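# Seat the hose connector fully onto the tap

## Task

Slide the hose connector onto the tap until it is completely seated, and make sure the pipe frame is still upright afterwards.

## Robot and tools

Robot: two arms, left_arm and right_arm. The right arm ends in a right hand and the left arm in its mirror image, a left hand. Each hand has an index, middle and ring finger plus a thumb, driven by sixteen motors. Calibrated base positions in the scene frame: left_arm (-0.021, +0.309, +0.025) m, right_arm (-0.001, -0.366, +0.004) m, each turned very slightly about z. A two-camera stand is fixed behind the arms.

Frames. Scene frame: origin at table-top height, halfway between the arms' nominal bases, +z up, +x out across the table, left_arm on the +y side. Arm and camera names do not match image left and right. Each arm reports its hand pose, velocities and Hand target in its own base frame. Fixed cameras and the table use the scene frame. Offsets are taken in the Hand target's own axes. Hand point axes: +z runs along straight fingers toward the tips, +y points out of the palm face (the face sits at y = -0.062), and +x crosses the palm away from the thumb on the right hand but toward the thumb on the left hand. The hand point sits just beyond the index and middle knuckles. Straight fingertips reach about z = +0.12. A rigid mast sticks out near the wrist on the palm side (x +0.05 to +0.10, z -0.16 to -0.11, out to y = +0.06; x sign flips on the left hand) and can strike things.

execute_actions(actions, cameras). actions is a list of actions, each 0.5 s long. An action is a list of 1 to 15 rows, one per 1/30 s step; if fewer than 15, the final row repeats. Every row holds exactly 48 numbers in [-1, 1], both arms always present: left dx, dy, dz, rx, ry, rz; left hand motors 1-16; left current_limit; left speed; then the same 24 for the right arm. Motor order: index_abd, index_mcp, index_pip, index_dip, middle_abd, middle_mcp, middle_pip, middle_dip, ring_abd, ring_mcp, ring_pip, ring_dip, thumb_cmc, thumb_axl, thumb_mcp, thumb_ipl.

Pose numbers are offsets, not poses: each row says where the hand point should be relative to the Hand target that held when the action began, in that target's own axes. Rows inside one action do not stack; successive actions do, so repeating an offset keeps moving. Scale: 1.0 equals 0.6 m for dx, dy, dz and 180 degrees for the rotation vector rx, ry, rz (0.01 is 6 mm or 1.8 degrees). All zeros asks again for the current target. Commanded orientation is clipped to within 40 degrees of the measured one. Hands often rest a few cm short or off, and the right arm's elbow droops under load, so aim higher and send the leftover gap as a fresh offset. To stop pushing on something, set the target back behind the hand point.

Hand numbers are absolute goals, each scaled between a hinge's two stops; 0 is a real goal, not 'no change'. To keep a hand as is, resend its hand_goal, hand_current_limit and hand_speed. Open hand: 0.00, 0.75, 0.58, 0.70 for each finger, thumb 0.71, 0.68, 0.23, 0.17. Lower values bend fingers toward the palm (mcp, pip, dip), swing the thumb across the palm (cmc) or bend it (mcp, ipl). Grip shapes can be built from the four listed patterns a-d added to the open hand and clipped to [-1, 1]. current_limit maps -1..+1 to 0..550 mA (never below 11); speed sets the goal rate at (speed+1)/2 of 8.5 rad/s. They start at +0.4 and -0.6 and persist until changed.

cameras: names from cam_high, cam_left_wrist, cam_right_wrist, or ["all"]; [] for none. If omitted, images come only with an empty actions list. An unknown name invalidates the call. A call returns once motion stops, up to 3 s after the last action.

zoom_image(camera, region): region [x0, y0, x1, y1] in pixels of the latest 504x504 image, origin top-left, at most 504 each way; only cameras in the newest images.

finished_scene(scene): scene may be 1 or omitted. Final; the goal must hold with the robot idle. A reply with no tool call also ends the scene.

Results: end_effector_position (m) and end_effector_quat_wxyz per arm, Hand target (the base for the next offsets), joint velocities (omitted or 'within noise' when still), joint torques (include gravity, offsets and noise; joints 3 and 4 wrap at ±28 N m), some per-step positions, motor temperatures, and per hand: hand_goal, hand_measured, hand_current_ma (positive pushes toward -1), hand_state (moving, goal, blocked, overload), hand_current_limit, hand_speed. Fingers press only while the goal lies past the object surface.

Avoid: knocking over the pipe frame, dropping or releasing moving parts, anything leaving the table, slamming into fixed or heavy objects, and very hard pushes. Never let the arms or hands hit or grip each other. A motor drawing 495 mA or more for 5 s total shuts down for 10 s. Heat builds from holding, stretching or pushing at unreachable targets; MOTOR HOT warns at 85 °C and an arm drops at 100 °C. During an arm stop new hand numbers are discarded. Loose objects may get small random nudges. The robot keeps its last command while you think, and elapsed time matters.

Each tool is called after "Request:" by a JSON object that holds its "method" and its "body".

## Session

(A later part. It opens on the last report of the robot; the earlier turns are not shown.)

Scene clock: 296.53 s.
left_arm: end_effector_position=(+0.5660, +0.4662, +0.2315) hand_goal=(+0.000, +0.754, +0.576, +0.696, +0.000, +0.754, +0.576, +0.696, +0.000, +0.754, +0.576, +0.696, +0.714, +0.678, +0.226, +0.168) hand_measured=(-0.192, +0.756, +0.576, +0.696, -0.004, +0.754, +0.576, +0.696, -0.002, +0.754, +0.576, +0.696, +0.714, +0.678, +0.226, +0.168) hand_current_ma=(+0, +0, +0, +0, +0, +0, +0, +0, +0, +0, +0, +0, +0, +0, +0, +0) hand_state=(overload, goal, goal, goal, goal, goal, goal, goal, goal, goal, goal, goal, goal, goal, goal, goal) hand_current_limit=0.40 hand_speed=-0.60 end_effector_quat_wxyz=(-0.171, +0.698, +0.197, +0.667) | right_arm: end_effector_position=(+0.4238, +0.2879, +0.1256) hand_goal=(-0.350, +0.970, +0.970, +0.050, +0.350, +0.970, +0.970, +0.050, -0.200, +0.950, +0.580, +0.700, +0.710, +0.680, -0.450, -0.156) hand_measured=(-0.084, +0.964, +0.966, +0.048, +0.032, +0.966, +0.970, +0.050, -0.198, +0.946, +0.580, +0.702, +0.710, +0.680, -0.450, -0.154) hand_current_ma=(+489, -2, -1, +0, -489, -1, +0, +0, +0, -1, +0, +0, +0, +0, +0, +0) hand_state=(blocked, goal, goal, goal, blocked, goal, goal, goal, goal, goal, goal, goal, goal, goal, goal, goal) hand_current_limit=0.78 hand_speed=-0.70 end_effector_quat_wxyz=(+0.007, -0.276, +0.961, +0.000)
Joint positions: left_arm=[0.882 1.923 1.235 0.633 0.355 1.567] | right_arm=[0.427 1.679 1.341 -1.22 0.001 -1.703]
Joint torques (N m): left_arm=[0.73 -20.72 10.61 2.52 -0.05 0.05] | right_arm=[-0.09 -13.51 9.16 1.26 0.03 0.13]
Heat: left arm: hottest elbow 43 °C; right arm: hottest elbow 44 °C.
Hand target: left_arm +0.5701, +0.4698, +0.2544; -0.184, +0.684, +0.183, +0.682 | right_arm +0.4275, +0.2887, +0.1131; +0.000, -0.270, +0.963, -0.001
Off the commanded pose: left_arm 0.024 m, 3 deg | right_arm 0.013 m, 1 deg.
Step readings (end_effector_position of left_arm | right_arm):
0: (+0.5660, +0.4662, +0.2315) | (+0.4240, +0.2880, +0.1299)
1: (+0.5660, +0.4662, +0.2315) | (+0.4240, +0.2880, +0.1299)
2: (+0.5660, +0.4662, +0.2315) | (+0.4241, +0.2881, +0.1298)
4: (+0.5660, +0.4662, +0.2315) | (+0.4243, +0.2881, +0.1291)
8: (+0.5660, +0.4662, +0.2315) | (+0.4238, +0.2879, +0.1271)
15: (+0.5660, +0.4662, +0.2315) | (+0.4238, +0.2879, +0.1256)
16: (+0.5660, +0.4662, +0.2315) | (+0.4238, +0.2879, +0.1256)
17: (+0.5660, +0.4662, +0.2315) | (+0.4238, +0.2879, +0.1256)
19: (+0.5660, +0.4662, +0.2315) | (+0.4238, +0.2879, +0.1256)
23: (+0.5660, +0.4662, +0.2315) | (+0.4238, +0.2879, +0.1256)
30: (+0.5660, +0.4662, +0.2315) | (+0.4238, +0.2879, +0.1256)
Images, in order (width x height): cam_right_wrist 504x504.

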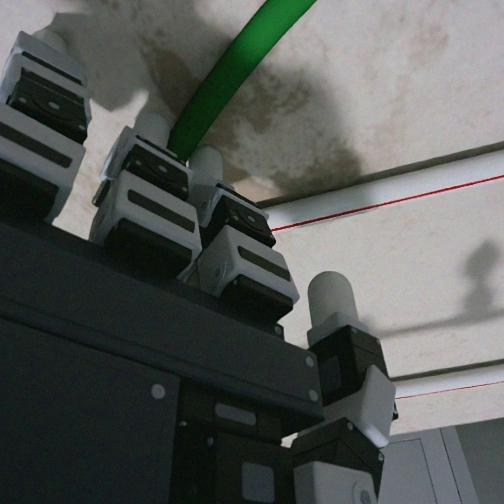

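Request:
{"method": "execute_actions", "body": {"actions": [[[0,0,0,0,0,0,0,0.754,0.576,0.696,0,0.754,0.576,0.696,0,0.754,0.576,0.696,0.714,0.678,0.226,0.168,0.4,-0.6,0,0,-0.05,0,0,0,-0.35,0.97,0.97,0.05,0.35,0.97,0.97,0.05,-0.2,0.95,0.58,0.7,0.71,0.68,-0.45,-0.156,0.78,-0.7],[0,0,0,0,0,0,0,0.754,0.576,0.696,0,0.754,0.576,0.696,0,0.754,0.576,0.696,0.714,0.678,0.226,0.168,0.4,-0.6,0,0,-0.1,0,0,0,-0.35,0.97,0.97,0.05,0.35,0.97,0.97,0.05,-0.2,0.95,0.58,0.7,0.71,0.68,-0.45,-0.156,0.78,-0.7],[0,0,0,0,0,0,0,0.754,0.576,0.696,0,0.754,0.576,0.696,0,0.754,0.576,0.696,0.714,0.678,0.226,0.168,0.4,-0.6,0,0,-0.14,0,0,0,-0.35,0.97,0.97,0.05,0.35,0.97,0.97,0.05,-0.2,0.95,0.58,0.7,0.71,0.68,-0.45,-0.156,0.78,-0.7]]], "cameras": ["cam_high","cam_right_wrist"]}}

Request:
{"method": "zoom_image", "body": {"camera": "cam_high", "region": [160, 70, 320, 230]}}

Scene clock: 298.10 s.
left_arm: end_effector_position=(+0.5660, +0.4662, +0.2315) hand_goal=(+0.000, +0.754, +0.576, +0.696, +0.000, +0.754, +0.576, +0.696, +0.000, +0.754, +0.576, +0.696, +0.714, +0.678, +0.226, +0.168) hand_measured=(-0.192, +0.756, +0.576, +0.696, -0.004, +0.754, +0.576, +0.696, -0.002, +0.754, +0.576, +0.696, +0.714, +0.678, +0.226, +0.168) hand_current_ma=(+0, +0, +0, +0, +0, +0, +0, +0, +0, +0, +0, +0, +0, +0, +0, +0) hand_state=(overload, goal, goal, goal, goal, goal, goal, goal, goal, goal, goal, goal, goal, goal, goal, goal) hand_current_limit=0.40 hand_speed=-0.60 end_effector_quat_wxyz=(-0.171, +0.698, +0.197, +0.667) | right_arm: end_effector_position=(+0.4130, +0.2831, +0.1704) hand_goal=(-0.350, +0.970, +0.970, +0.050, +0.350, +0.970, +0.970, +0.050, -0.200, +0.950, +0.580, +0.700, +0.710, +0.680, -0.450, -0.156) hand_measured=(-0.084, +0.962, +0.966, +0.050, +0.032, +0.964, +0.968, +0.050, -0.198, +0.946, +0.580, +0.702, +0.710, +0.680, -0.450, -0.154) hand_current_ma=(+490, -3, -1, +0, -489, -3, +0, +0, +0, -1, +0, +0, +0, +0, +0, +0) hand_state=(blocked, goal, goal, goal, blocked, goal, goal, goal, goal, goal, goal, goal, goal, goal, goal, goal) hand_current_limit=0.78 hand_speed=-0.70 end_effector_quat_wxyz=(-0.027, -0.276, +0.961, -0.004)
Joint positions: left_arm=[0.882 1.923 1.235 0.633 0.355 1.567] | right_arm=[0.427 1.659 1.438 -1.405 0.001 -1.702]
Joint torques (N m): left_arm=[0.73 -20.72 10.61 2.55 -0.05 0.05] | right_arm=[-0.09 -16.91 13.81 0.14 0.01 0.14]
Heat: left arm: hottest elbow 43 °C; right arm: hottest elbow 44 °C.
Hand target: left_arm +0.5701, +0.4698, +0.2544; -0.184, +0.684, +0.183, +0.682 | right_arm +0.4276, +0.2889, +0.1972; +0.000, -0.270, +0.963, -0.001
Off the commanded pose: left_arm 0.024 m, 3 deg | right_arm 0.031 m, 3 deg.
Step readings (end_effector_position of left_arm | right_arm):
0: (+0.5660, +0.4662, +0.2315) | (+0.4238, +0.2879, +0.1256)
1: (+0.5660, +0.4662, +0.2315) | (+0.4238, +0.2879, +0.1256)
2: (+0.5660, +0.4662, +0.2315) | (+0.4233, +0.2877, +0.1255)
4: (+0.5660, +0.4662, +0.2315) | (+0.4175, +0.2850, +0.1272)
8: (+0.5660, +0.4662, +0.2315) | (+0.4092, +0.2814, +0.1419)
15: (+0.5660, +0.4662, +0.2315) | (+0.4126, +0.2829, +0.1674)
Images, in order (width x height): cam_high 504x504, cam_right_wrist 504x504.

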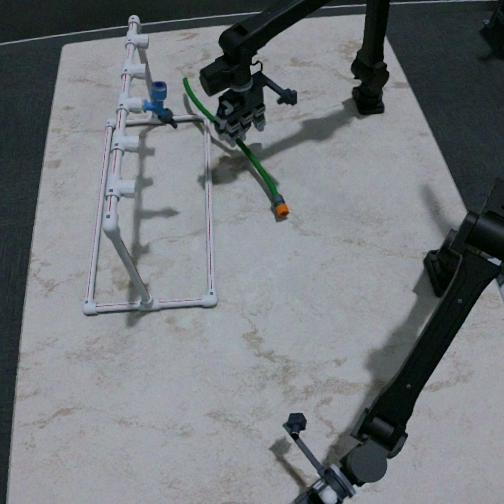

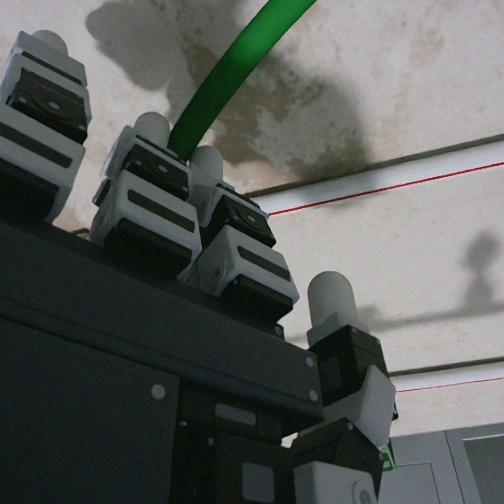

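Scaled by 3.150 from the camera's 504x504 image, which has a finer 720x720 frame.

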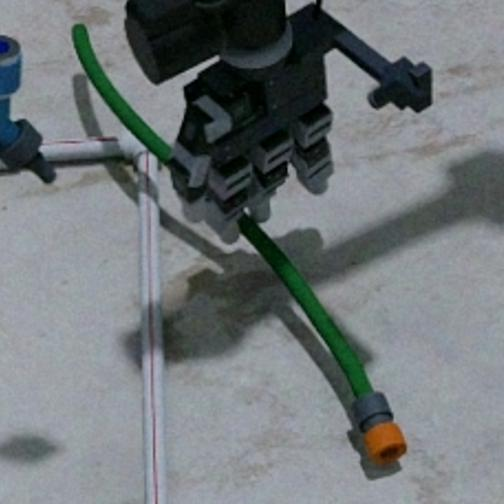

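Request:
{"method": "execute_actions", "body": {"actions": [[[0,0,0,0,0,0,0,0.754,0.576,0.696,0,0.754,0.576,0.696,0,0.754,0.576,0.696,0.714,0.678,0.226,0.168,0.4,-0.6,-0.011,0.011,-0.021,0,0,0.032,-0.35,0.97,0.97,0.05,0.35,0.97,0.97,0.05,-0.2,0.95,0.58,0.7,0.71,0.68,-0.45,-0.156,0.78,-0.7],[0,0,0,0,0,0,0,0.754,0.576,0.696,0,0.754,0.576,0.696,0,0.754,0.576,0.696,0.714,0.678,0.226,0.168,0.4,-0.6,-0.022,0.023,-0.042,0,0,0.064,-0.35,0.97,0.97,0.05,0.35,0.97,0.97,0.05,-0.2,0.95,0.58,0.7,0.71,0.68,-0.45,-0.156,0.78,-0.7],[0,0,0,0,0,0,0,0.754,0.576,0.696,0,0.754,0.576,0.696,0,0.754,0.576,0.696,0.714,0.678,0.226,0.168,0.4,-0.6,-0.0323,0.0347,-0.0638,0,0,0.0961,-0.35,0.97,0.97,0.05,0.35,0.97,0.97,0.05,-0.2,0.95,0.58,0.7,0.71,0.68,-0.45,-0.156,0.78,-0.7]],[[0,0,0,0,0,0,0,0.754,0.576,0.696,0,0.754,0.576,0.696,0,0.754,0.576,0.696,0.714,0.678,0.226,0.168,0.4,-0.6,-0.004,0.009,-0.022,0,0,0.031,-0.35,0.97,0.97,0.05,0.35,0.97,0.97,0.05,-0.2,0.95,0.58,0.7,0.71,0.68,-0.45,-0.156,0.78,-0.7],[0,0,0,0,0,0,0,0.754,0.576,0.696,0,0.754,0.576,0.696,0,0.754,0.576,0.696,0.714,0.678,0.226,0.168,0.4,-0.6,-0.008,0.019,-0.044,0,0,0.062,-0.35,0.97,0.97,0.05,0.35,0.97,0.97,0.05,-0.2,0.95,0.58,0.7,0.71,0.68,-0.45,-0.156,0.78,-0.7],[0,0,0,0,0,0,0,0.754,0.576,0.696,0,0.754,0.576,0.696,0,0.754,0.576,0.696,0.714,0.678,0.226,0.168,0.4,-0.6,-0.0112,0.0283,-0.0667,0,0,0.0944,-0.35,0.97,0.97,0.05,0.35,0.97,0.97,0.05,-0.2,0.95,0.58,0.7,0.71,0.68,-0.45,-0.156,0.78,-0.7]]], "cameras": ["cam_high","cam_right_wrist"]}}

Request:
{"method": "zoom_image", "body": {"camera": "cam_high", "region": [160, 50, 340, 230]}}

Scene clock: 304.73 s.
left_arm: end_effector_position=(+0.5660, +0.4662, +0.2315) hand_goal=(+0.000, +0.754, +0.576, +0.696, +0.000, +0.754, +0.576, +0.696, +0.000, +0.754, +0.576, +0.696, +0.714, +0.678, +0.226, +0.168) hand_measured=(-0.192, +0.756, +0.576, +0.696, -0.004, +0.754, +0.576, +0.696, -0.002, +0.754, +0.576, +0.696, +0.714, +0.678, +0.226, +0.168) hand_current_ma=(+0, +0, +0, +0, +0, +0, +0, +0, +0, +0, +0, +0, +0, +0, +0, +0) hand_state=(overload, goal, goal, goal, goal, goal, goal, goal, goal, goal, goal, goal, goal, goal, goal, goal) hand_current_limit=0.40 hand_speed=-0.60 end_effector_quat_wxyz=(-0.171, +0.698, +0.197, +0.667) | right_arm: end_effector_position=(+0.4251, +0.3277, +0.2472) hand_goal=(-0.350, +0.970, +0.970, +0.050, +0.350, +0.970, +0.970, +0.050, -0.200, +0.950, +0.580, +0.700, +0.710, +0.680, -0.450, -0.156) hand_measured=(-0.084, +0.964, +0.968, +0.050, +0.032, +0.958, +0.966, +0.048, -0.198, +0.946, +0.580, +0.702, +0.710, +0.680, -0.450, -0.154) hand_current_ma=(+490, -2, +0, +0, -489, -7, -1, +0, +0, -1, +0, +0, +0, +0, +0, +0) hand_state=(blocked, goal, goal, goal, blocked, goal, goal, goal, goal, goal, goal, goal, goal, goal, goal, goal) hand_current_limit=0.78 hand_speed=-0.70 end_effector_quat_wxyz=(-0.023, +0.020, +0.999, -0.011)
Joint positions: left_arm=[0.882 1.923 1.235 0.633 0.355 1.567] | right_arm=[0.547 1.594 1.567 -1.595 -0.007 -0.984]
Joint torques (N m): left_arm=[0.73 -20.66 10.61 2.54 -0.04 0.05] | right_arm=[0.26 -15.79 14.49 0.13 0.21 0.16]
Heat: left arm: hottest elbow 43 °C; right arm: hottest elbow 44 °C.
Hand target: left_arm +0.5701, +0.4698, +0.2544; -0.184, +0.684, +0.183, +0.682 | right_arm +0.4358, +0.3348, +0.2754; +0.000, +0.026, +1.000, -0.001
Off the commanded pose: left_arm 0.024 m, 3 deg | right_arm 0.031 m, 3 deg.
Step readings (end_effector_position of left_arm | right_arm):
0: (+0.5660, +0.4662, +0.2315) | (+0.4130, +0.2831, +0.1704)
1: (+0.5660, +0.4662, +0.2315) | (+0.4130, +0.2831, +0.1704)
2: (+0.5660, +0.4662, +0.2315) | (+0.4131, +0.2831, +0.1704)
4: (+0.5660, +0.4662, +0.2315) | (+0.4127, +0.2858, +0.1724)
8: (+0.5660, +0.4662, +0.2315) | (+0.4129, +0.2934, +0.1842)
15: (+0.5660, +0.4662, +0.2315) | (+0.4168, +0.3087, +0.2079)
16: (+0.5660, +0.4662, +0.2315) | (+0.4177, +0.3098, +0.2091)
17: (+0.5660, +0.4662, +0.2315) | (+0.4185, +0.3104, +0.2101)
19: (+0.5660, +0.4662, +0.2315) | (+0.4190, +0.3128, +0.2121)
23: (+0.5660, +0.4662, +0.2315) | (+0.4189, +0.3171, +0.2225)
30: (+0.5660, +0.4662, +0.2315) | (+0.4219, +0.3284, +0.2453)
Images, in order (width x height): cam_high 504x504, cam_right_wrist 504x504.

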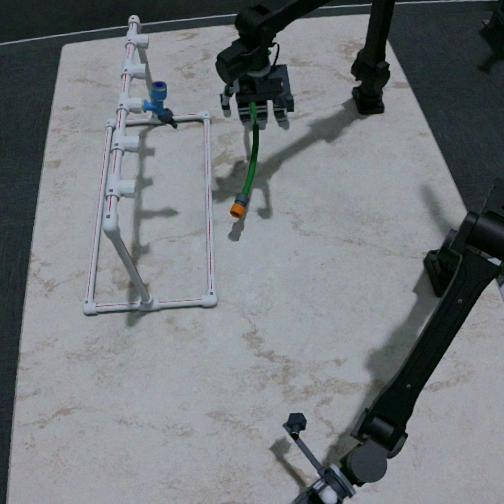

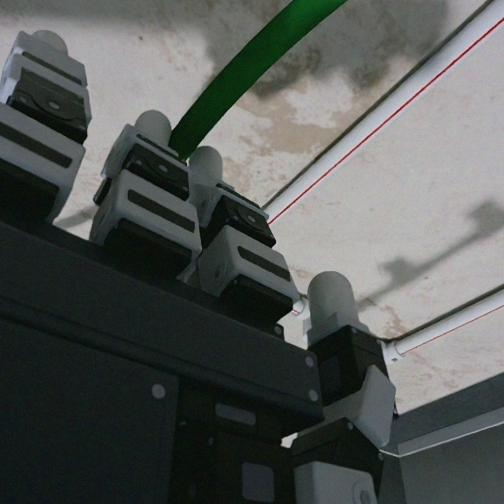

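Scaled by 2.800 from the camera's 504x504 image, which has a finer 720x720 frame.

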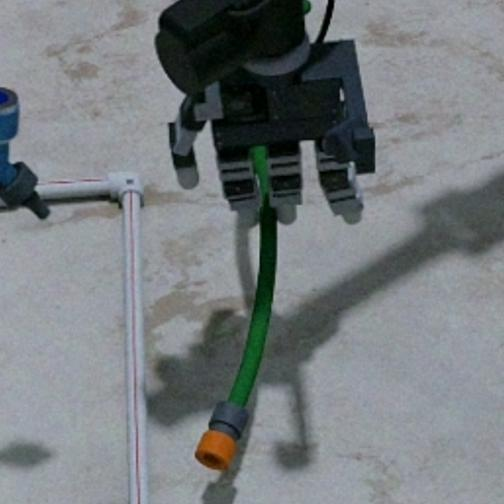

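Request:
{"method": "execute_actions", "body": {"actions": [[[-0.02,0.09,-0.12,-0.0287,-0.0287,-0.0575,0,0.754,0.576,0.696,0,0.754,0.576,0.696,0,0.754,0.576,0.696,1.0,0.678,0.226,0.168,0.4,-0.6,0,0,-0.046,0,0,0,-0.35,0.97,0.97,0.05,0.35,0.97,0.97,0.05,-0.2,0.95,0.58,0.7,0.71,0.68,-0.45,-0.156,0.78,-0.7],[-0.0407,0.1867,-0.2427,-0.0575,-0.0575,-0.115,0,0.754,0.576,0.696,0,0.754,0.576,0.696,0,0.754,0.576,0.696,1.0,0.678,0.226,0.168,0.4,-0.6,0,0,-0.092,0,0,0,-0.35,0.97,0.97,0.05,0.35,0.97,0.97,0.05,-0.2,0.95,0.58,0.7,0.71,0.68,-0.45,-0.156,0.78,-0.7]],[[-0.082,0.1,-0.097,-0.0287,-0.0287,-0.0575,0,0.754,0.576,0.696,0,0.754,0.576,0.696,0,0.754,0.576,0.696,1.0,0.678,0.226,0.168,0.4,-0.6,0,0,-0.046,0,0,0,-0.35,0.97,0.97,0.05,0.35,0.97,0.97,0.05,-0.2,0.95,0.58,0.7,0.71,0.68,-0.45,-0.156,0.78,-0.7],[-0.1653,0.2028,-0.1942,-0.0575,-0.0575,-0.115,0,0.754,0.576,0.696,0,0.754,0.576,0.696,0,0.754,0.576,0.696,1.0,0.678,0.226,0.168,0.4,-0.6,0,0,-0.092,0,0,0,-0.35,0.97,0.97,0.05,0.35,0.97,0.97,0.05,-0.2,0.95,0.58,0.7,0.71,0.68,-0.45,-0.156,0.78,-0.7]],[[-0.115,0.083,-0.03,-0.0287,-0.0287,-0.0575,0,0.754,0.576,0.696,0,0.754,0.576,0.696,0,0.754,0.576,0.696,1.0,0.678,0.226,0.168,0.4,-0.6,0,0,0,0,0,0,-0.35,0.97,0.97,0.05,0.35,0.97,0.97,0.05,-0.2,0.95,0.58,0.7,0.71,0.68,-0.45,-0.156,0.78,-0.7],[-0.2303,0.1653,-0.0595,-0.0575,-0.0575,-0.115,0,0.754,0.576,0.696,0,0.754,0.576,0.696,0,0.754,0.576,0.696,1.0,0.678,0.226,0.168,0.4,-0.6,0,0,0,0,0,0,-0.35,0.97,0.97,0.05,0.35,0.97,0.97,0.05,-0.2,0.95,0.58,0.7,0.71,0.68,-0.45,-0.156,0.78,-0.7]]], "cameras": ["cam_high","cam_left_wrist","cam_right_wrist"]}}

Request:
{"method": "zoom_image", "body": {"camera": "cam_high", "region": [160, 50, 340, 230]}}

Scene clock: 312.13 s.
left_arm: end_effector_position=(+0.3993, -0.0483, +0.1765) hand_goal=(+0.000, +0.754, +0.576, +0.696, +0.000, +0.754, +0.576, +0.696, +0.000, +0.754, +0.576, +0.696, +1.000, +0.678, +0.226, +0.168) hand_measured=(-0.192, +0.762, +0.576, +0.696, -0.004, +0.762, +0.576, +0.696, -0.002, +0.762, +0.576, +0.696, +1.000, +0.678, +0.226, +0.168) hand_current_ma=(+0, +1, +0, +0, +0, +1, +0, +0, +0, +1, +0, +0, +0, +0, +0, +0) hand_state=(overload, goal, goal, goal, goal, goal, goal, goal, goal, goal, goal, goal, goal, goal, goal, goal) hand_current_limit=0.40 hand_speed=-0.60 end_effector_quat_wxyz=(+0.404, +0.683, +0.360, +0.490) | right_arm: end_effector_position=(+0.4305, +0.3324, +0.3577) hand_goal=(-0.350, +0.970, +0.970, +0.050, +0.350, +0.970, +0.970, +0.050, -0.200, +0.950, +0.580, +0.700, +0.710, +0.680, -0.450, -0.156) hand_measured=(-0.084, +0.962, +0.966, +0.050, +0.032, +0.958, +0.966, +0.048, -0.198, +0.946, +0.580, +0.702, +0.710, +0.680, -0.450, -0.154) hand_current_ma=(+490, -3, -1, +0, -489, -6, -1, +0, +0, -1, +0, +0, +0, +0, +0, +0) hand_state=(blocked, goal, goal, goal, blocked, goal, goal, goal, goal, goal, goal, goal, goal, goal, goal, goal) hand_current_limit=0.78 hand_speed=-0.70 end_effector_quat_wxyz=(+0.040, +0.022, +0.998, +0.035)
Joint positions: left_arm=[0.008 1.508 0.148 1.162 0.208 0.438] | right_arm=[0.547 1.536 1.759 -1.69 -0.016 -0.979]
Joint torques (N m): left_arm=[0.21 -6.07 3.52 2.78 -0.16 -0.03] | right_arm=[0.03 -14.8 14.53 0.53 -0.05 0.16]
Heat: left arm: hottest elbow 42 °C; right arm: hottest elbow 45 °C.
Hand target: left_arm +0.4005, -0.0501, +0.1793; +0.416, +0.664, +0.363, +0.504 | right_arm +0.4358, +0.3349, +0.3858; +0.000, +0.026, +1.000, -0.001
Off the commanded pose: left_arm 0.004 m, 3 deg | right_arm 0.029 m, 6 deg.
joint sent to its limit (right arm) — joint 4 (wrist pitch), lower limit. The joint targets are off in orientation, not in position.
Step readings (end_effector_position of left_arm | right_arm):
0: (+0.5660, +0.4662, +0.2315) | (+0.4252, +0.3277, +0.2472)
1: (+0.5660, +0.4658, +0.2314) | (+0.4250, +0.3276, +0.2473)
2: (+0.5651, +0.4602, +0.2304) | (+0.4243, +0.3271, +0.2487)
4: (+0.5528, +0.4350, +0.2255) | (+0.4226, +0.3260, +0.2557)
8: (+0.5255, +0.3558, +0.2096) | (+0.4267, +0.3284, +0.2825)
15: (+0.5092, +0.2996, +0.2105) | (+0.4300, +0.3304, +0.3024)
16: (+0.5073, +0.2985, +0.2119) | (+0.4299, +0.3303, +0.3024)
17: (+0.5034, +0.2930, +0.2130) | (+0.4296, +0.3302, +0.3023)
19: (+0.4873, +0.2657, +0.2099) | (+0.4298, +0.3309, +0.3054)
23: (+0.4543, +0.1694, +0.1854) | (+0.4303, +0.3322, +0.3238)
30: (+0.4331, +0.1204, +0.1814) | (+0.4300, +0.3322, +0.3559)
31: (+0.4323, +0.1205, +0.1838) | (+0.4302, +0.3323, +0.3571)
32: (+0.4313, +0.1179, +0.1864) | (+0.4304, +0.3324, +0.3577)
34: (+0.4251, +0.0883, +0.1871) | (+0.4304, +0.3324, +0.3577)
38: (+0.3996, -0.0123, +0.1705) | (+0.4304, +0.3324, +0.3577)
45: (+0.3962, -0.0489, +0.1756) | (+0.4304, +0.3324, +0.3577)

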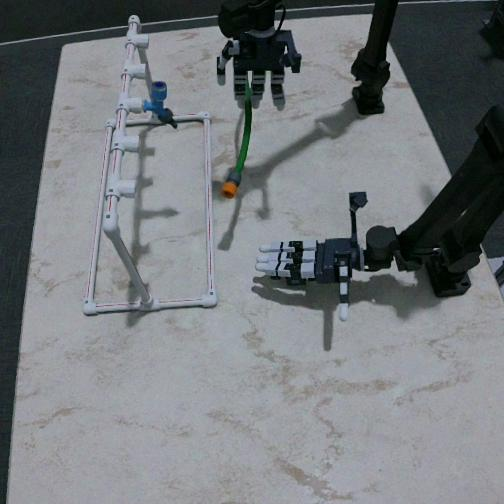

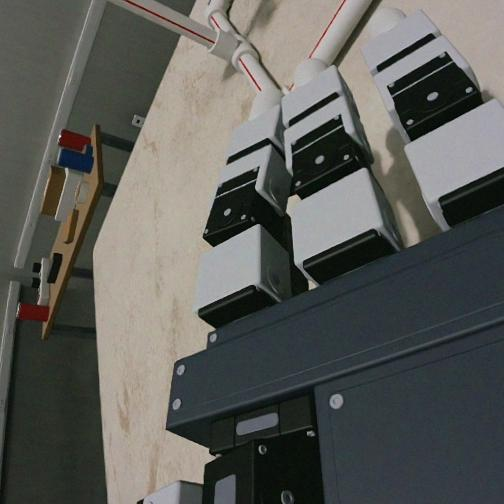

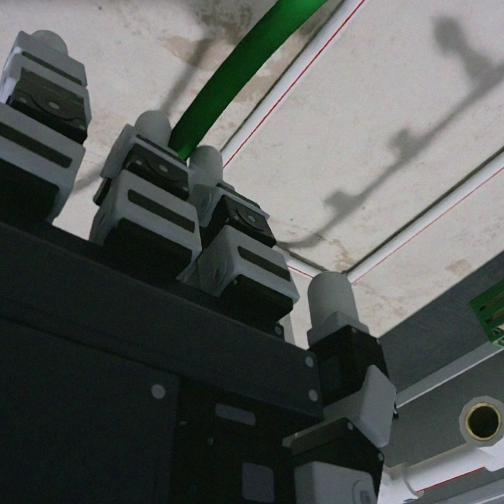

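Scaled by 2.800 from the camera's 504x504 image, which has a finer 720x720 frame.

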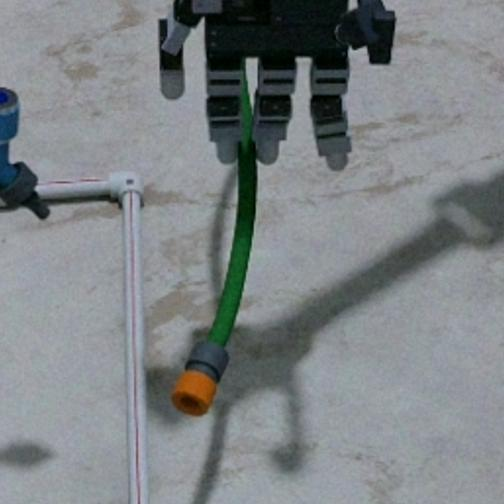

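Request:
{"method": "zoom_image", "body": {"camera": "cam_high", "region": [240, 180, 400, 340]}}

Scaled by 3.150 from the camera's 504x504 image, which has a finer 720x720 frame.

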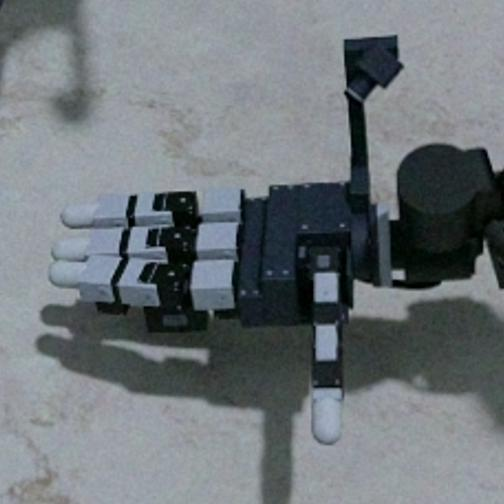

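Request:
{"method": "execute_actions", "body": {"actions": [[[-0.111,0.035,0.058,-0.0287,-0.0287,-0.0575,0,0.754,0.576,0.696,0,0.754,0.576,0.696,0,0.754,0.576,0.696,1.0,0.678,0.226,0.168,0.4,-0.6,-0.002,-0.038,-0.066,-0.07,0,0,-0.35,0.97,0.97,0.05,0.35,0.97,0.97,0.05,-0.2,0.95,0.58,0.7,0.71,0.68,-0.45,-0.156,0.78,-0.7],[-0.2228,0.0702,0.1165,-0.0575,-0.0575,-0.115,0,0.754,0.576,0.696,0,0.754,0.576,0.696,0,0.754,0.576,0.696,1.0,0.678,0.226,0.168,0.4,-0.6,-0.005,-0.077,-0.133,-0.139,0,0,-0.35,0.97,0.97,0.05,0.35,0.97,0.97,0.05,-0.2,0.95,0.58,0.7,0.71,0.68,-0.45,-0.156,0.78,-0.7]]], "cameras": ["cam_high","cam_left_wrist","cam_right_wrist"]}}

Request:
{"method": "zoom_image", "body": {"camera": "cam_high", "region": [180, 40, 400, 260]}}

Scene clock: 318.13 s.
left_arm: end_effector_position=(+0.4341, -0.1949, +0.1500) hand_goal=(+0.000, +0.754, +0.576, +0.696, +0.000, +0.754, +0.576, +0.696, +0.000, +0.754, +0.576, +0.696, +1.000, +0.678, +0.226, +0.168) hand_measured=(-0.186, +0.764, +0.576, +0.696, -0.002, +0.762, +0.576, +0.696, +0.000, +0.762, +0.576, +0.696, +1.000, +0.678, +0.226, +0.168) hand_current_ma=(+0, +1, +0, +0, +0, +1, +0, +0, +0, +1, +0, +0, +0, +0, +0, +0) hand_state=(overload, goal, goal, goal, goal, goal, goal, goal, goal, goal, goal, goal, goal, goal, goal, goal) hand_current_limit=0.40 hand_speed=-0.60 end_effector_quat_wxyz=(+0.570, +0.611, +0.394, +0.383) | right_arm: end_effector_position=(+0.4373, +0.2848, +0.4411) hand_goal=(-0.350, +0.970, +0.970, +0.050, +0.350, +0.970, +0.970, +0.050, -0.200, +0.950, +0.580, +0.700, +0.710, +0.680, -0.450, -0.156) hand_measured=(-0.084, +0.978, +0.974, +0.054, +0.032, +0.964, +0.968, +0.048, -0.198, +0.950, +0.580, +0.702, +0.710, +0.680, -0.450, -0.154) hand_current_ma=(+490, +3, +1, +1, -489, -2, -1, +0, +0, +0, +0, +0, +0, +0, +0, +0) hand_state=(blocked, goal, goal, goal, blocked, goal, goal, goal, goal, goal, goal, goal, goal, goal, goal, goal) hand_current_limit=0.78 hand_speed=-0.70 end_effector_quat_wxyz=(+0.011, +0.047, +0.974, +0.222)
Joint positions: left_arm=[-0.5 1.931 0.376 1.497 -0.093 0.013] | right_arm=[0.328 1.454 1.77 -1.691 -0.406 -1.107]
Joint torques (N m): left_arm=[0.21 -10.7 3.74 2.78 -0.22 0] | right_arm=[0.5 -13.22 14.23 0.8 -0.62 -0.14]
Heat: left arm: hottest elbow 41 °C; right arm: hottest elbow 46 °C.
Hand target: left_arm +0.4404, -0.2002, +0.1585; +0.588, +0.591, +0.391, +0.390 | right_arm +0.4365, +0.2888, +0.4656; +0.005, +0.026, +0.976, +0.216
Off the commanded pose: left_arm 0.012 m, 3 deg | right_arm 0.025 m, 3 deg.
joint sent to its limit (right arm) — joint 4 (wrist pitch), lower limit. The joint targets are off in orientation, not in position.
Step readings (end_effector_position of left_arm | right_arm):
0: (+0.3993, -0.0482, +0.1765) | (+0.4305, +0.3324, +0.3577)
1: (+0.3995, -0.0482, +0.1765) | (+0.4298, +0.3334, +0.3581)
2: (+0.3999, -0.0506, +0.1762) | (+0.4287, +0.3353, +0.3607)
4: (+0.4008, -0.0800, +0.1708) | (+0.4247, +0.3401, +0.3736)
8: (+0.4006, -0.1749, +0.1527) | (+0.4352, +0.3117, +0.4066)
15: (+0.4282, -0.1986, +0.1454) | (+0.4408, +0.2809, +0.4395)

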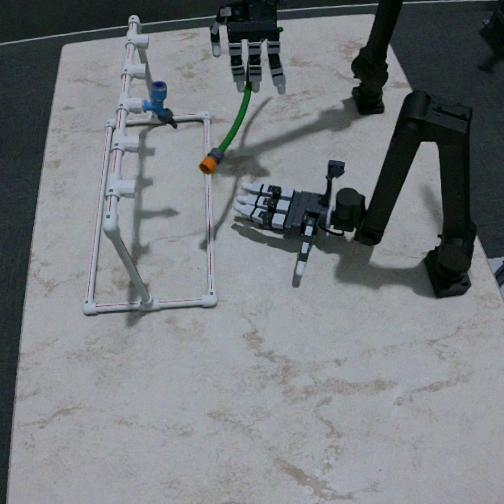

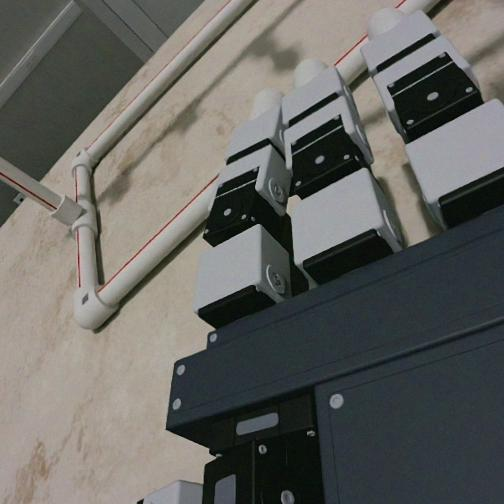

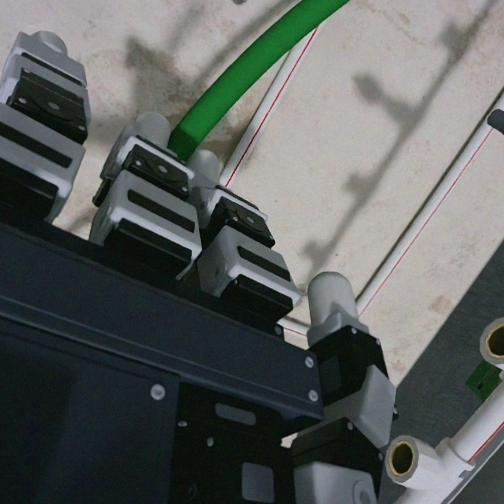

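Scaled by 2.291 from the camera's 504x504 image, which has a finer 720x720 frame.

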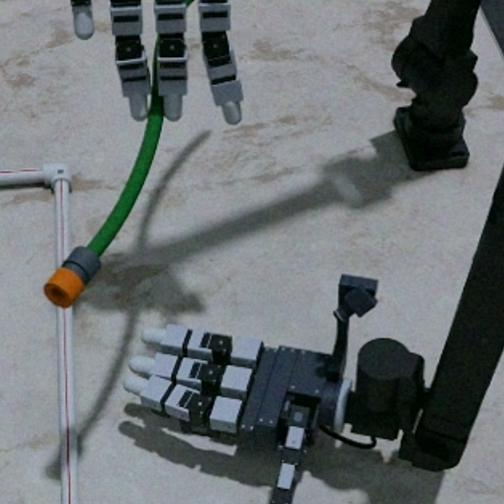

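Request:
{"method": "execute_actions", "body": {"actions": [[[-0.028,0.067,0.068,0,-0.042,0,0,0.754,0.576,0.696,0,0.754,0.576,0.696,0,0.754,0.576,0.696,1.0,0.678,0.226,0.168,0.4,-0.6,0,0,0,0,0,0,-0.35,0.97,0.97,0.05,0.35,0.97,0.97,0.05,-0.2,0.95,0.58,0.7,0.71,0.68,-0.45,-0.156,0.78,-0.7],[-0.0563,0.1333,0.136,0,-0.0833,0,0,0.754,0.576,0.696,0,0.754,0.576,0.696,0,0.754,0.576,0.696,1.0,0.678,0.226,0.168,0.4,-0.6,0,0,0,0,0,0,-0.35,0.97,0.97,0.05,0.35,0.97,0.97,0.05,-0.2,0.95,0.58,0.7,0.71,0.68,-0.45,-0.156,0.78,-0.7]]], "cameras": ["cam_high","cam_left_wrist","cam_right_wrist"]}}

Request:
{"method": "zoom_image", "body": {"camera": "cam_high", "region": [180, 60, 360, 240]}}

Scene clock: 321.43 s.
left_arm: end_effector_position=(+0.4921, -0.2626, +0.2312) hand_goal=(+0.000, +0.754, +0.576, +0.696, +0.000, +0.754, +0.576, +0.696, +0.000, +0.754, +0.576, +0.696, +1.000, +0.678, +0.226, +0.168) hand_measured=(-0.186, +0.768, +0.578, +0.696, +0.000, +0.766, +0.578, +0.696, +0.000, +0.766, +0.578, +0.696, +1.000, +0.678, +0.226, +0.168) hand_current_ma=(+0, +3, +0, +0, +0, +2, +0, +0, +0, +2, +0, +0, +0, +0, +0, +0) hand_state=(overload, goal, goal, goal, goal, goal, goal, goal, goal, goal, goal, goal, goal, goal, goal, goal) hand_current_limit=0.40 hand_speed=-0.60 end_effector_quat_wxyz=(+0.629, +0.643, +0.309, +0.308) | right_arm: end_effector_position=(+0.4373, +0.2848, +0.4412) hand_goal=(-0.350, +0.970, +0.970, +0.050, +0.350, +0.970, +0.970, +0.050, -0.200, +0.950, +0.580, +0.700, +0.710, +0.680, -0.450, -0.156) hand_measured=(-0.084, +0.978, +0.974, +0.054, +0.032, +0.964, +0.968, +0.048, -0.198, +0.950, +0.580, +0.702, +0.710, +0.680, -0.450, -0.154) hand_current_ma=(+489, +3, +1, +1, -489, -2, -1, +0, +0, +0, +0, +0, +0, +0, +0, +0) hand_state=(blocked, goal, goal, goal, blocked, goal, goal, goal, goal, goal, goal, goal, goal, goal, goal, goal) hand_current_limit=0.78 hand_speed=-0.70 end_effector_quat_wxyz=(+0.011, +0.046, +0.974, +0.222)
Joint positions: left_arm=[-0.465 1.713 0.588 1.106 0.201 0.012] | right_arm=[0.328 1.454 1.77 -1.691 -0.407 -1.107]
Joint torques (N m): left_arm=[1.32 -12.28 7.8 1.78 0 0] | right_arm=[0.32 -12.69 14.26 0.81 -0.64 -0.14]
Heat: left arm: hottest elbow 41 °C; right arm: hottest elbow 46 °C.
Hand target: left_arm +0.5026, -0.2634, +0.2381; +0.634, +0.637, +0.311, +0.310 | right_arm +0.4365, +0.2888, +0.4656; +0.005, +0.026, +0.976, +0.216
Off the commanded pose: left_arm 0.013 m, 1 deg | right_arm 0.025 m, 3 deg.
joint sent to its limit (right arm) — joint 4 (wrist pitch), lower limit. The joint targets are off in orientation, not in position.
Step readings (end_effector_position of left_arm | right_arm):
0: (+0.4341, -0.1949, +0.1500) | (+0.4373, +0.2848, +0.4411)
1: (+0.4341, -0.1958, +0.1502) | (+0.4373, +0.2848, +0.4411)
2: (+0.4350, -0.2011, +0.1501) | (+0.4373, +0.2848, +0.4411)
4: (+0.4419, -0.2197, +0.1539) | (+0.4373, +0.2848, +0.4411)
8: (+0.4652, -0.2503, +0.2089) | (+0.4373, +0.2848, +0.4411)
15: (+0.4881, -0.2607, +0.2473) | (+0.4373, +0.2848, +0.4412)

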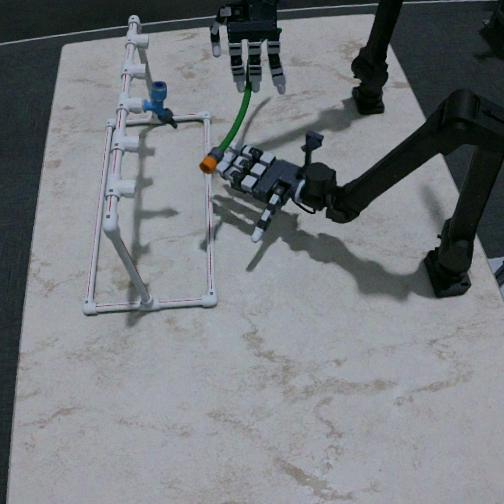

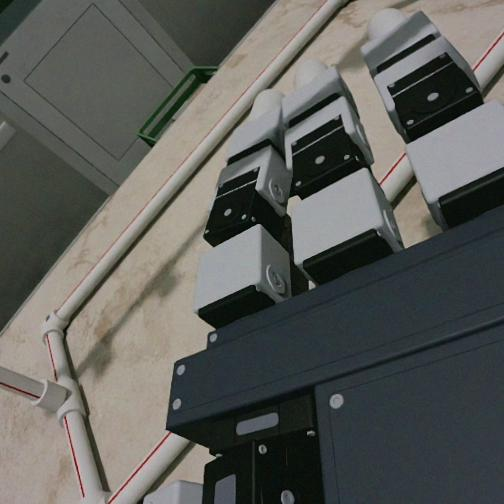

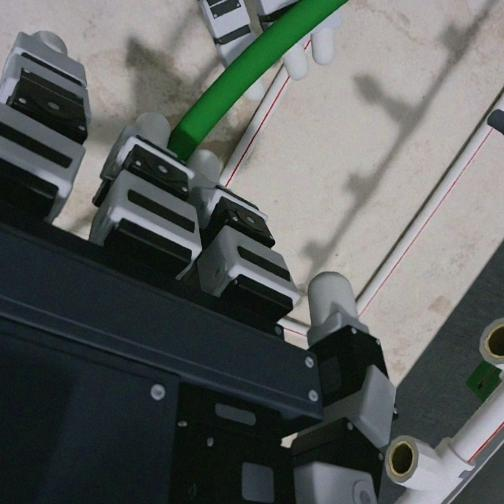

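Scaled by 2.800 from the camera's 504x504 image, which has a finer 720x720 frame.

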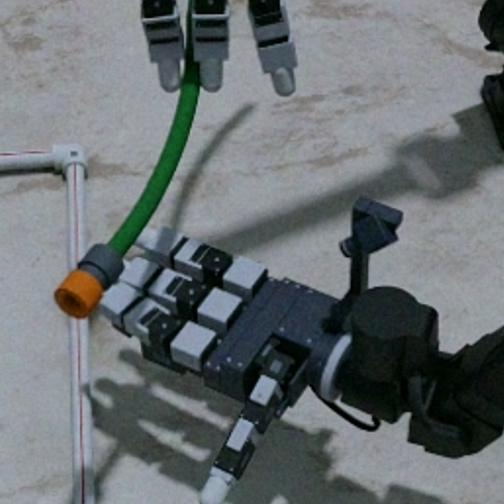

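Request:
{"method": "execute_actions", "body": {"actions": [[[0.006,0.015,0.12,0,0,0,0,0.754,0.576,0.696,0,0.754,0.576,0.696,0,0.754,0.576,0.696,1.0,0.678,0.226,0.168,0.4,-0.6,0,0,0,0,0,0,-0.35,0.97,0.97,0.05,0.35,0.97,0.97,0.05,-0.2,0.95,0.58,0.7,0.71,0.68,-0.45,-0.156,0.78,-0.7],[0.0117,0.03,0.248,0,0,0,0,0.754,0.576,0.696,0,0.754,0.576,0.696,0,0.754,0.576,0.696,1.0,0.678,0.226,0.168,0.4,-0.6,0,0,0,0,0,0,-0.35,0.97,0.97,0.05,0.35,0.97,0.97,0.05,-0.2,0.95,0.58,0.7,0.71,0.68,-0.45,-0.156,0.78,-0.7]]], "cameras": ["cam_high","cam_left_wrist","cam_right_wrist"]}}

Request:
{"method": "zoom_image", "body": {"camera": "cam_high", "region": [180, 60, 360, 240]}}

Scene clock: 325.60 s.
left_arm: end_effector_position=(+0.6110, -0.3417, +0.2361) hand_goal=(+0.000, +0.754, +0.576, +0.696, +0.000, +0.754, +0.576, +0.696, +0.000, +0.754, +0.576, +0.696, +1.000, +0.678, +0.226, +0.168) hand_measured=(-0.186, +0.768, +0.578, +0.696, +0.000, +0.766, +0.578, +0.696, +0.000, +0.766, +0.578, +0.696, +1.000, +0.678, +0.226, +0.168) hand_current_ma=(+0, +3, +0, +0, +0, +2, +0, +0, +0, +2, +0, +0, +0, +0, +0, +0) hand_state=(overload, goal, goal, goal, goal, goal, goal, goal, goal, goal, goal, goal, goal, goal, goal, goal) hand_current_limit=0.40 hand_speed=-0.60 end_effector_quat_wxyz=(+0.621, +0.650, +0.315, +0.305) | right_arm: end_effector_position=(+0.4373, +0.2848, +0.4412) hand_goal=(-0.350, +0.970, +0.970, +0.050, +0.350, +0.970, +0.970, +0.050, -0.200, +0.950, +0.580, +0.700, +0.710, +0.680, -0.450, -0.156) hand_measured=(-0.084, +0.978, +0.974, +0.054, +0.032, +0.964, +0.968, +0.048, -0.198, +0.950, +0.580, +0.702, +0.710, +0.680, -0.450, -0.154) hand_current_ma=(+489, +3, +1, +1, -489, -2, -1, +0, +0, +0, +0, +0, +0, +0, +0, +0) hand_state=(blocked, goal, goal, goal, blocked, goal, goal, goal, goal, goal, goal, goal, goal, goal, goal, goal) hand_current_limit=0.78 hand_speed=-0.70 end_effector_quat_wxyz=(+0.011, +0.046, +0.974, +0.222)
Joint positions: left_arm=[-0.5 1.915 1.004 0.868 0.163 0.012] | right_arm=[0.328 1.454 1.77 -1.691 -0.407 -1.107]
Joint torques (N m): left_arm=[0.62 -17.44 11.4 1.83 -0.17 0.01] | right_arm=[0.5 -12.81 14.26 0.81 -0.64 -0.15]
Heat: left arm: hottest elbow 41 °C; right arm: hottest elbow 46 °C.
Hand target: left_arm +0.6242, -0.3496, +0.2553; +0.634, +0.637, +0.311, +0.310 | right_arm +0.4365, +0.2888, +0.4656; +0.005, +0.026, +0.976, +0.216
Off the commanded pose: left_arm 0.025 m, 2 deg | right_arm 0.025 m, 3 deg.
joint sent to its limit (right arm) — joint 4 (wrist pitch), lower limit. The joint targets are off in orientation, not in position.
Step readings (end_effector_position of left_arm | right_arm):
0: (+0.4921, -0.2626, +0.2312) | (+0.4373, +0.2848, +0.4412)
1: (+0.4924, -0.2628, +0.2312) | (+0.4373, +0.2848, +0.4412)
2: (+0.4958, -0.2637, +0.2303) | (+0.4373, +0.2848, +0.4412)
4: (+0.5143, -0.2732, +0.2285) | (+0.4373, +0.2848, +0.4412)
8: (+0.5675, -0.3096, +0.2406) | (+0.4373, +0.2848, +0.4412)
15: (+0.6041, -0.3380, +0.2501) | (+0.4373, +0.2848, +0.4412)

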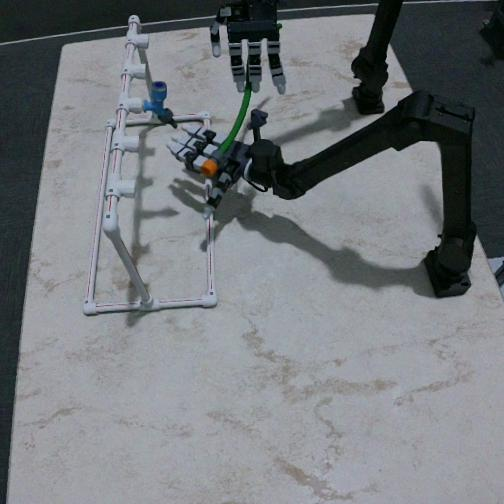

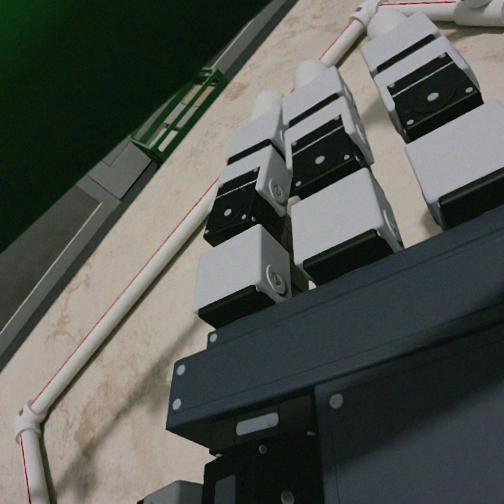

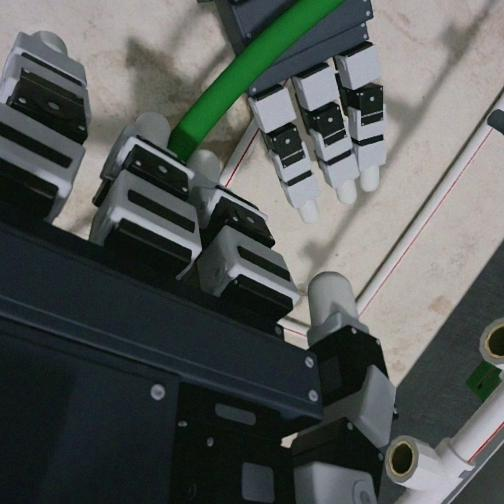

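Scaled by 2.800 from the camera's 504x504 image, which has a finer 720x720 frame.

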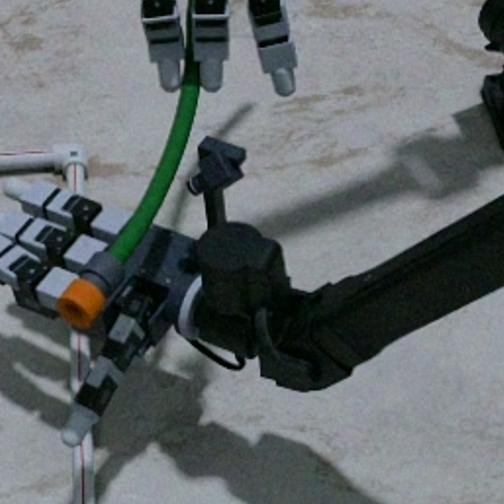

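Request:
{"method": "execute_actions", "body": {"actions": [[[-0.003,0.03,0,0,0,0,0,0.754,0.576,0.696,0,0.754,0.576,0.696,0,0.754,0.576,0.696,1.0,0.678,0.226,0.168,0.4,-0.6,0,0,0,0,0,0,-0.35,0.97,0.97,0.05,0.35,0.97,0.97,0.05,-0.2,0.95,0.58,0.7,0.71,0.68,-0.45,-0.156,0.78,-0.7],[-0.005,0.06,0,0,0,0,0,0.754,0.576,0.696,0,0.754,0.576,0.696,0,0.754,0.576,0.696,1.0,0.678,0.226,0.168,0.4,-0.6,0,0,0,0,0,0,-0.35,0.97,0.97,0.05,0.35,0.97,0.97,0.05,-0.2,0.95,0.58,0.7,0.71,0.68,-0.45,-0.156,0.78,-0.7],[-0.007,0.085,0,0,0,0,0,0.754,0.576,0.696,0,0.754,0.576,0.696,0,0.754,0.576,0.696,1.0,0.678,0.226,0.168,0.4,-0.6,0,0,0,0,0,0,-0.35,0.97,0.97,0.05,0.35,0.97,0.97,0.05,-0.2,0.95,0.58,0.7,0.71,0.68,-0.45,-0.156,0.78,-0.7]]], "cameras": ["cam_high","cam_right_wrist"]}}

Request:
{"method": "zoom_image", "body": {"camera": "cam_high", "region": [160, 60, 320, 220]}}

Request:
{"method": "zoom_image", "body": {"camera": "cam_right_wrist", "region": [130, 0, 400, 270]}}

Scene clock: 327.50 s.
left_arm: end_effector_position=(+0.6139, -0.3434, +0.2791) hand_goal=(+0.000, +0.754, +0.576, +0.696, +0.000, +0.754, +0.576, +0.696, +0.000, +0.754, +0.576, +0.696, +1.000, +0.678, +0.226, +0.168) hand_measured=(-0.186, +0.768, +0.578, +0.696, +0.000, +0.766, +0.578, +0.696, +0.000, +0.766, +0.578, +0.696, +1.000, +0.678, +0.226, +0.168) hand_current_ma=(+0, +3, +0, +0, +0, +2, +0, +0, +0, +2, +0, +0, +0, +0, +0, +0) hand_state=(overload, goal, goal, goal, goal, goal, goal, goal, goal, goal, goal, goal, goal, goal, goal, goal) hand_current_limit=0.40 hand_speed=-0.60 end_effector_quat_wxyz=(+0.618, +0.651, +0.319, +0.305) | right_arm: end_effector_position=(+0.4373, +0.2848, +0.4412) hand_goal=(-0.350, +0.970, +0.970, +0.050, +0.350, +0.970, +0.970, +0.050, -0.200, +0.950, +0.580, +0.700, +0.710, +0.680, -0.450, -0.156) hand_measured=(-0.084, +0.978, +0.974, +0.054, +0.032, +0.964, +0.968, +0.048, -0.198, +0.950, +0.580, +0.702, +0.710, +0.680, -0.450, -0.154) hand_current_ma=(+489, +3, +1, +1, -489, -2, -1, +0, +0, +0, +0, +0, +0, +0, +0, +0) hand_state=(blocked, goal, goal, goal, blocked, goal, goal, goal, goal, goal, goal, goal, goal, goal, goal, goal) hand_current_limit=0.78 hand_speed=-0.70 end_effector_quat_wxyz=(+0.011, +0.046, +0.974, +0.222)
Joint positions: left_arm=[-0.502 1.826 1.03 0.744 0.155 0.012] | right_arm=[0.328 1.454 1.77 -1.691 -0.407 -1.107]
Joint torques (N m): left_arm=[0.15 -18.14 11.9 1.89 -0.19 0] | right_arm=[0.38 -12.75 14.26 0.8 -0.65 -0.15]
Heat: left arm: hottest elbow 41 °C; right arm: hottest elbow 46 °C.
Hand target: left_arm +0.6218, -0.3530, +0.3064; +0.634, +0.637, +0.311, +0.310 | right_arm +0.4365, +0.2888, +0.4656; +0.005, +0.026, +0.976, +0.216
Off the commanded pose: left_arm 0.030 m, 3 deg | right_arm 0.025 m, 3 deg.
joint sent to its limit (right arm) — joint 4 (wrist pitch), lower limit. The joint targets are off in orientation, not in position.
Step readings (end_effector_position of left_arm | right_arm):
0: (+0.6110, -0.3417, +0.2361) | (+0.4373, +0.2848, +0.4412)
1: (+0.6111, -0.3417, +0.2360) | (+0.4373, +0.2848, +0.4412)
2: (+0.6116, -0.3419, +0.2352) | (+0.4373, +0.2848, +0.4412)
4: (+0.6135, -0.3425, +0.2321) | (+0.4373, +0.2848, +0.4412)
8: (+0.6134, -0.3428, +0.2409) | (+0.4373, +0.2848, +0.4412)
15: (+0.6125, -0.3427, +0.2783) | (+0.4373, +0.2848, +0.4412)
Images, in order (width x height): cam_high 504x504, cam_right_wrist 504x504.

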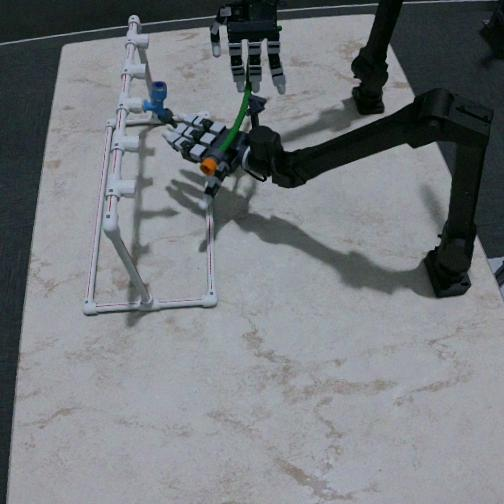

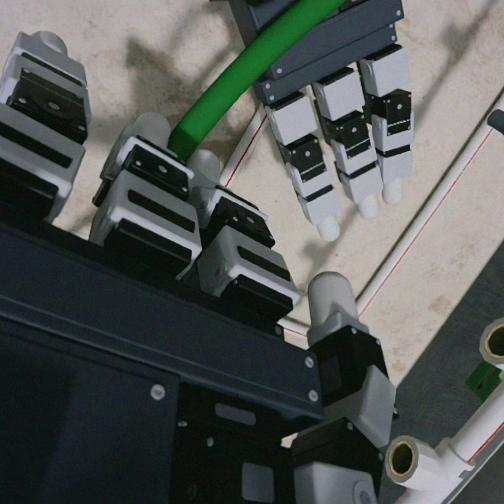

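Scaled by 3.150 from the camera's 504x504 image, which has a finer 720x720 frame.

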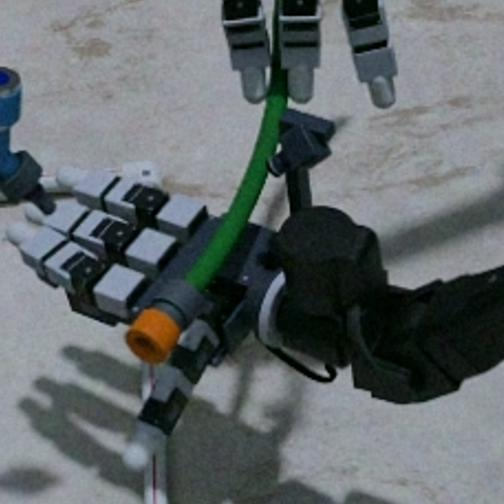

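Scaled by 1.867 from the camera's 504x504 image, which has a finer 720x720 frame.

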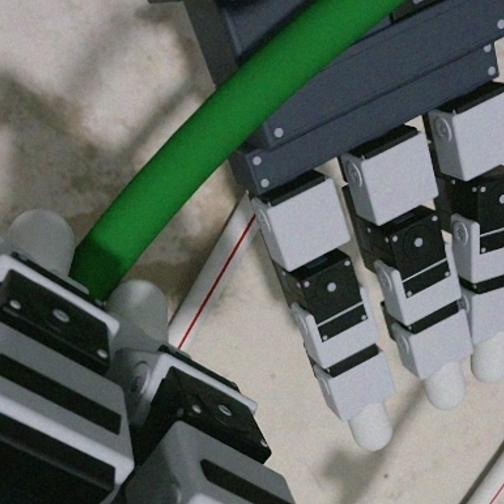

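Request:
{"method": "execute_actions", "body": {"actions": [[[0,0.02,0,0,0,0,0,0.754,0.576,0.696,0,0.754,0.576,0.696,0,0.754,0.576,0.696,1.0,0.678,0.226,0.168,0.4,-0.6,0,0,0,0,0,0,-0.35,0.97,0.97,0.05,0.35,0.97,0.97,0.05,-0.2,0.95,0.58,0.7,0.71,0.68,-0.45,-0.156,0.78,-0.7],[0,0.035,0,0,0,0,0,0.754,0.576,0.696,0,0.754,0.576,0.696,0,0.754,0.576,0.696,1.0,0.678,0.226,0.168,0.4,-0.6,0,0,0,0,0,0,-0.35,0.97,0.97,0.05,0.35,0.97,0.97,0.05,-0.2,0.95,0.58,0.7,0.71,0.68,-0.45,-0.156,0.78,-0.7]]], "cameras": ["cam_high","cam_right_wrist"]}}

Request:
{"method": "zoom_image", "body": {"camera": "cam_high", "region": [160, 60, 320, 220]}}

Request:
{"method": "zoom_image", "body": {"camera": "cam_right_wrist", "region": [130, 0, 400, 270]}}

Scene clock: 328.97 s.
left_arm: end_effector_position=(+0.6148, -0.3438, +0.2859) hand_goal=(+0.000, +0.754, +0.576, +0.696, +0.000, +0.754, +0.576, +0.696, +0.000, +0.754, +0.576, +0.696, +1.000, +0.678, +0.226, +0.168) hand_measured=(-0.186, +0.768, +0.578, +0.696, +0.000, +0.766, +0.578, +0.696, +0.000, +0.766, +0.578, +0.696, +1.000, +0.678, +0.226, +0.168) hand_current_ma=(+0, +3, +0, +0, +0, +2, +0, +0, +0, +2, +0, +0, +0, +0, +0, +0) hand_state=(overload, goal, goal, goal, goal, goal, goal, goal, goal, goal, goal, goal, goal, goal, goal, goal) hand_current_limit=0.40 hand_speed=-0.60 end_effector_quat_wxyz=(+0.611, +0.657, +0.323, +0.301) | right_arm: end_effector_position=(+0.4373, +0.2848, +0.4412) hand_goal=(-0.350, +0.970, +0.970, +0.050, +0.350, +0.970, +0.970, +0.050, -0.200, +0.950, +0.580, +0.700, +0.710, +0.680, -0.450, -0.156) hand_measured=(-0.084, +0.978, +0.974, +0.054, +0.032, +0.964, +0.968, +0.048, -0.198, +0.950, +0.580, +0.702, +0.710, +0.680, -0.450, -0.154) hand_current_ma=(+490, +3, +1, +1, -489, -2, -1, +0, +0, +0, +0, +0, +0, +0, +0, +0) hand_state=(blocked, goal, goal, goal, blocked, goal, goal, goal, goal, goal, goal, goal, goal, goal, goal, goal) hand_current_limit=0.78 hand_speed=-0.70 end_effector_quat_wxyz=(+0.011, +0.046, +0.974, +0.222)
Joint positions: left_arm=[-0.502 1.801 1.036 0.693 0.155 0.012] | right_arm=[0.328 1.454 1.77 -1.691 -0.407 -1.107]
Joint torques (N m): left_arm=[0.09 -19.25 12.7 1.78 -0.19 0] | right_arm=[0.44 -12.75 14.26 0.84 -0.64 -0.14]
Heat: left arm: hottest elbow 41 °C; right arm: hottest elbow 46 °C.
Hand target: left_arm +0.6219, -0.3531, +0.3274; +0.634, +0.637, +0.311, +0.310 | right_arm +0.4365, +0.2888, +0.4656; +0.005, +0.026, +0.976, +0.216
Off the commanded pose: left_arm 0.043 m, 4 deg | right_arm 0.025 m, 3 deg.
joint sent to its limit (right arm) — joint 4 (wrist pitch), lower limit. The joint targets are off in orientation, not in position.
Step readings (end_effector_position of left_arm | right_arm):
0: (+0.6140, -0.3434, +0.2790) | (+0.4373, +0.2848, +0.4412)
1: (+0.6140, -0.3434, +0.2789) | (+0.4373, +0.2848, +0.4412)
2: (+0.6142, -0.3435, +0.2781) | (+0.4373, +0.2848, +0.4412)
4: (+0.6149, -0.3439, +0.2755) | (+0.4373, +0.2848, +0.4412)
8: (+0.6151, -0.3440, +0.2754) | (+0.4373, +0.2848, +0.4412)
15: (+0.6141, -0.3435, +0.2848) | (+0.4373, +0.2848, +0.4412)
Images, in order (width x height): cam_high 504x504, cam_right_wrist 504x504.

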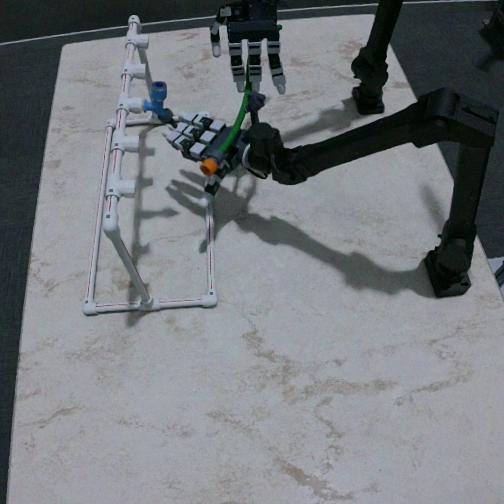

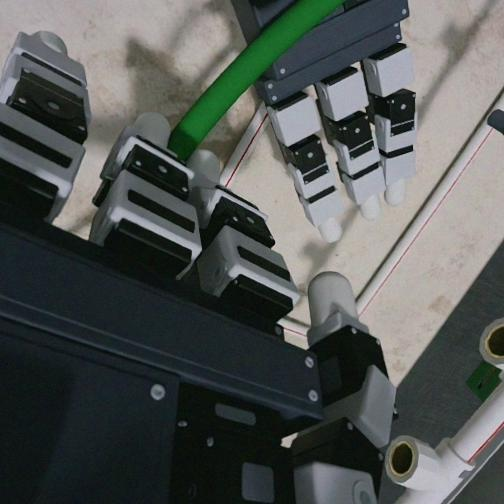

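Scaled by 3.150 from the camera's 504x504 image, which has a finer 720x720 frame.

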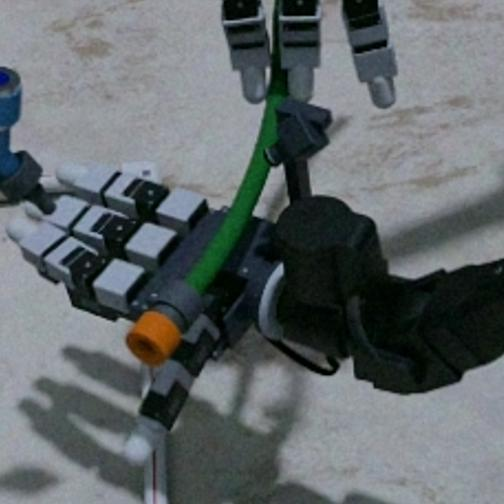

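Scaled by 1.867 from the camera's 504x504 image, which has a finer 720x720 frame.

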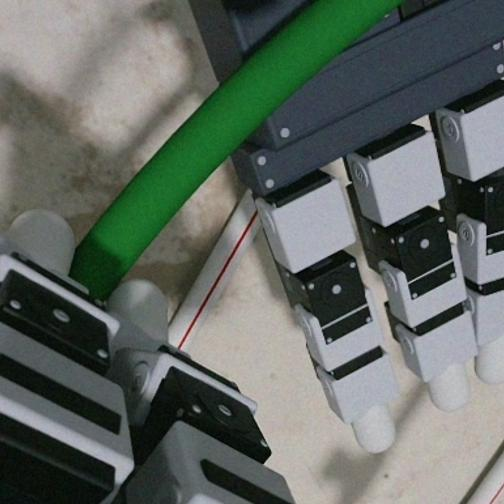

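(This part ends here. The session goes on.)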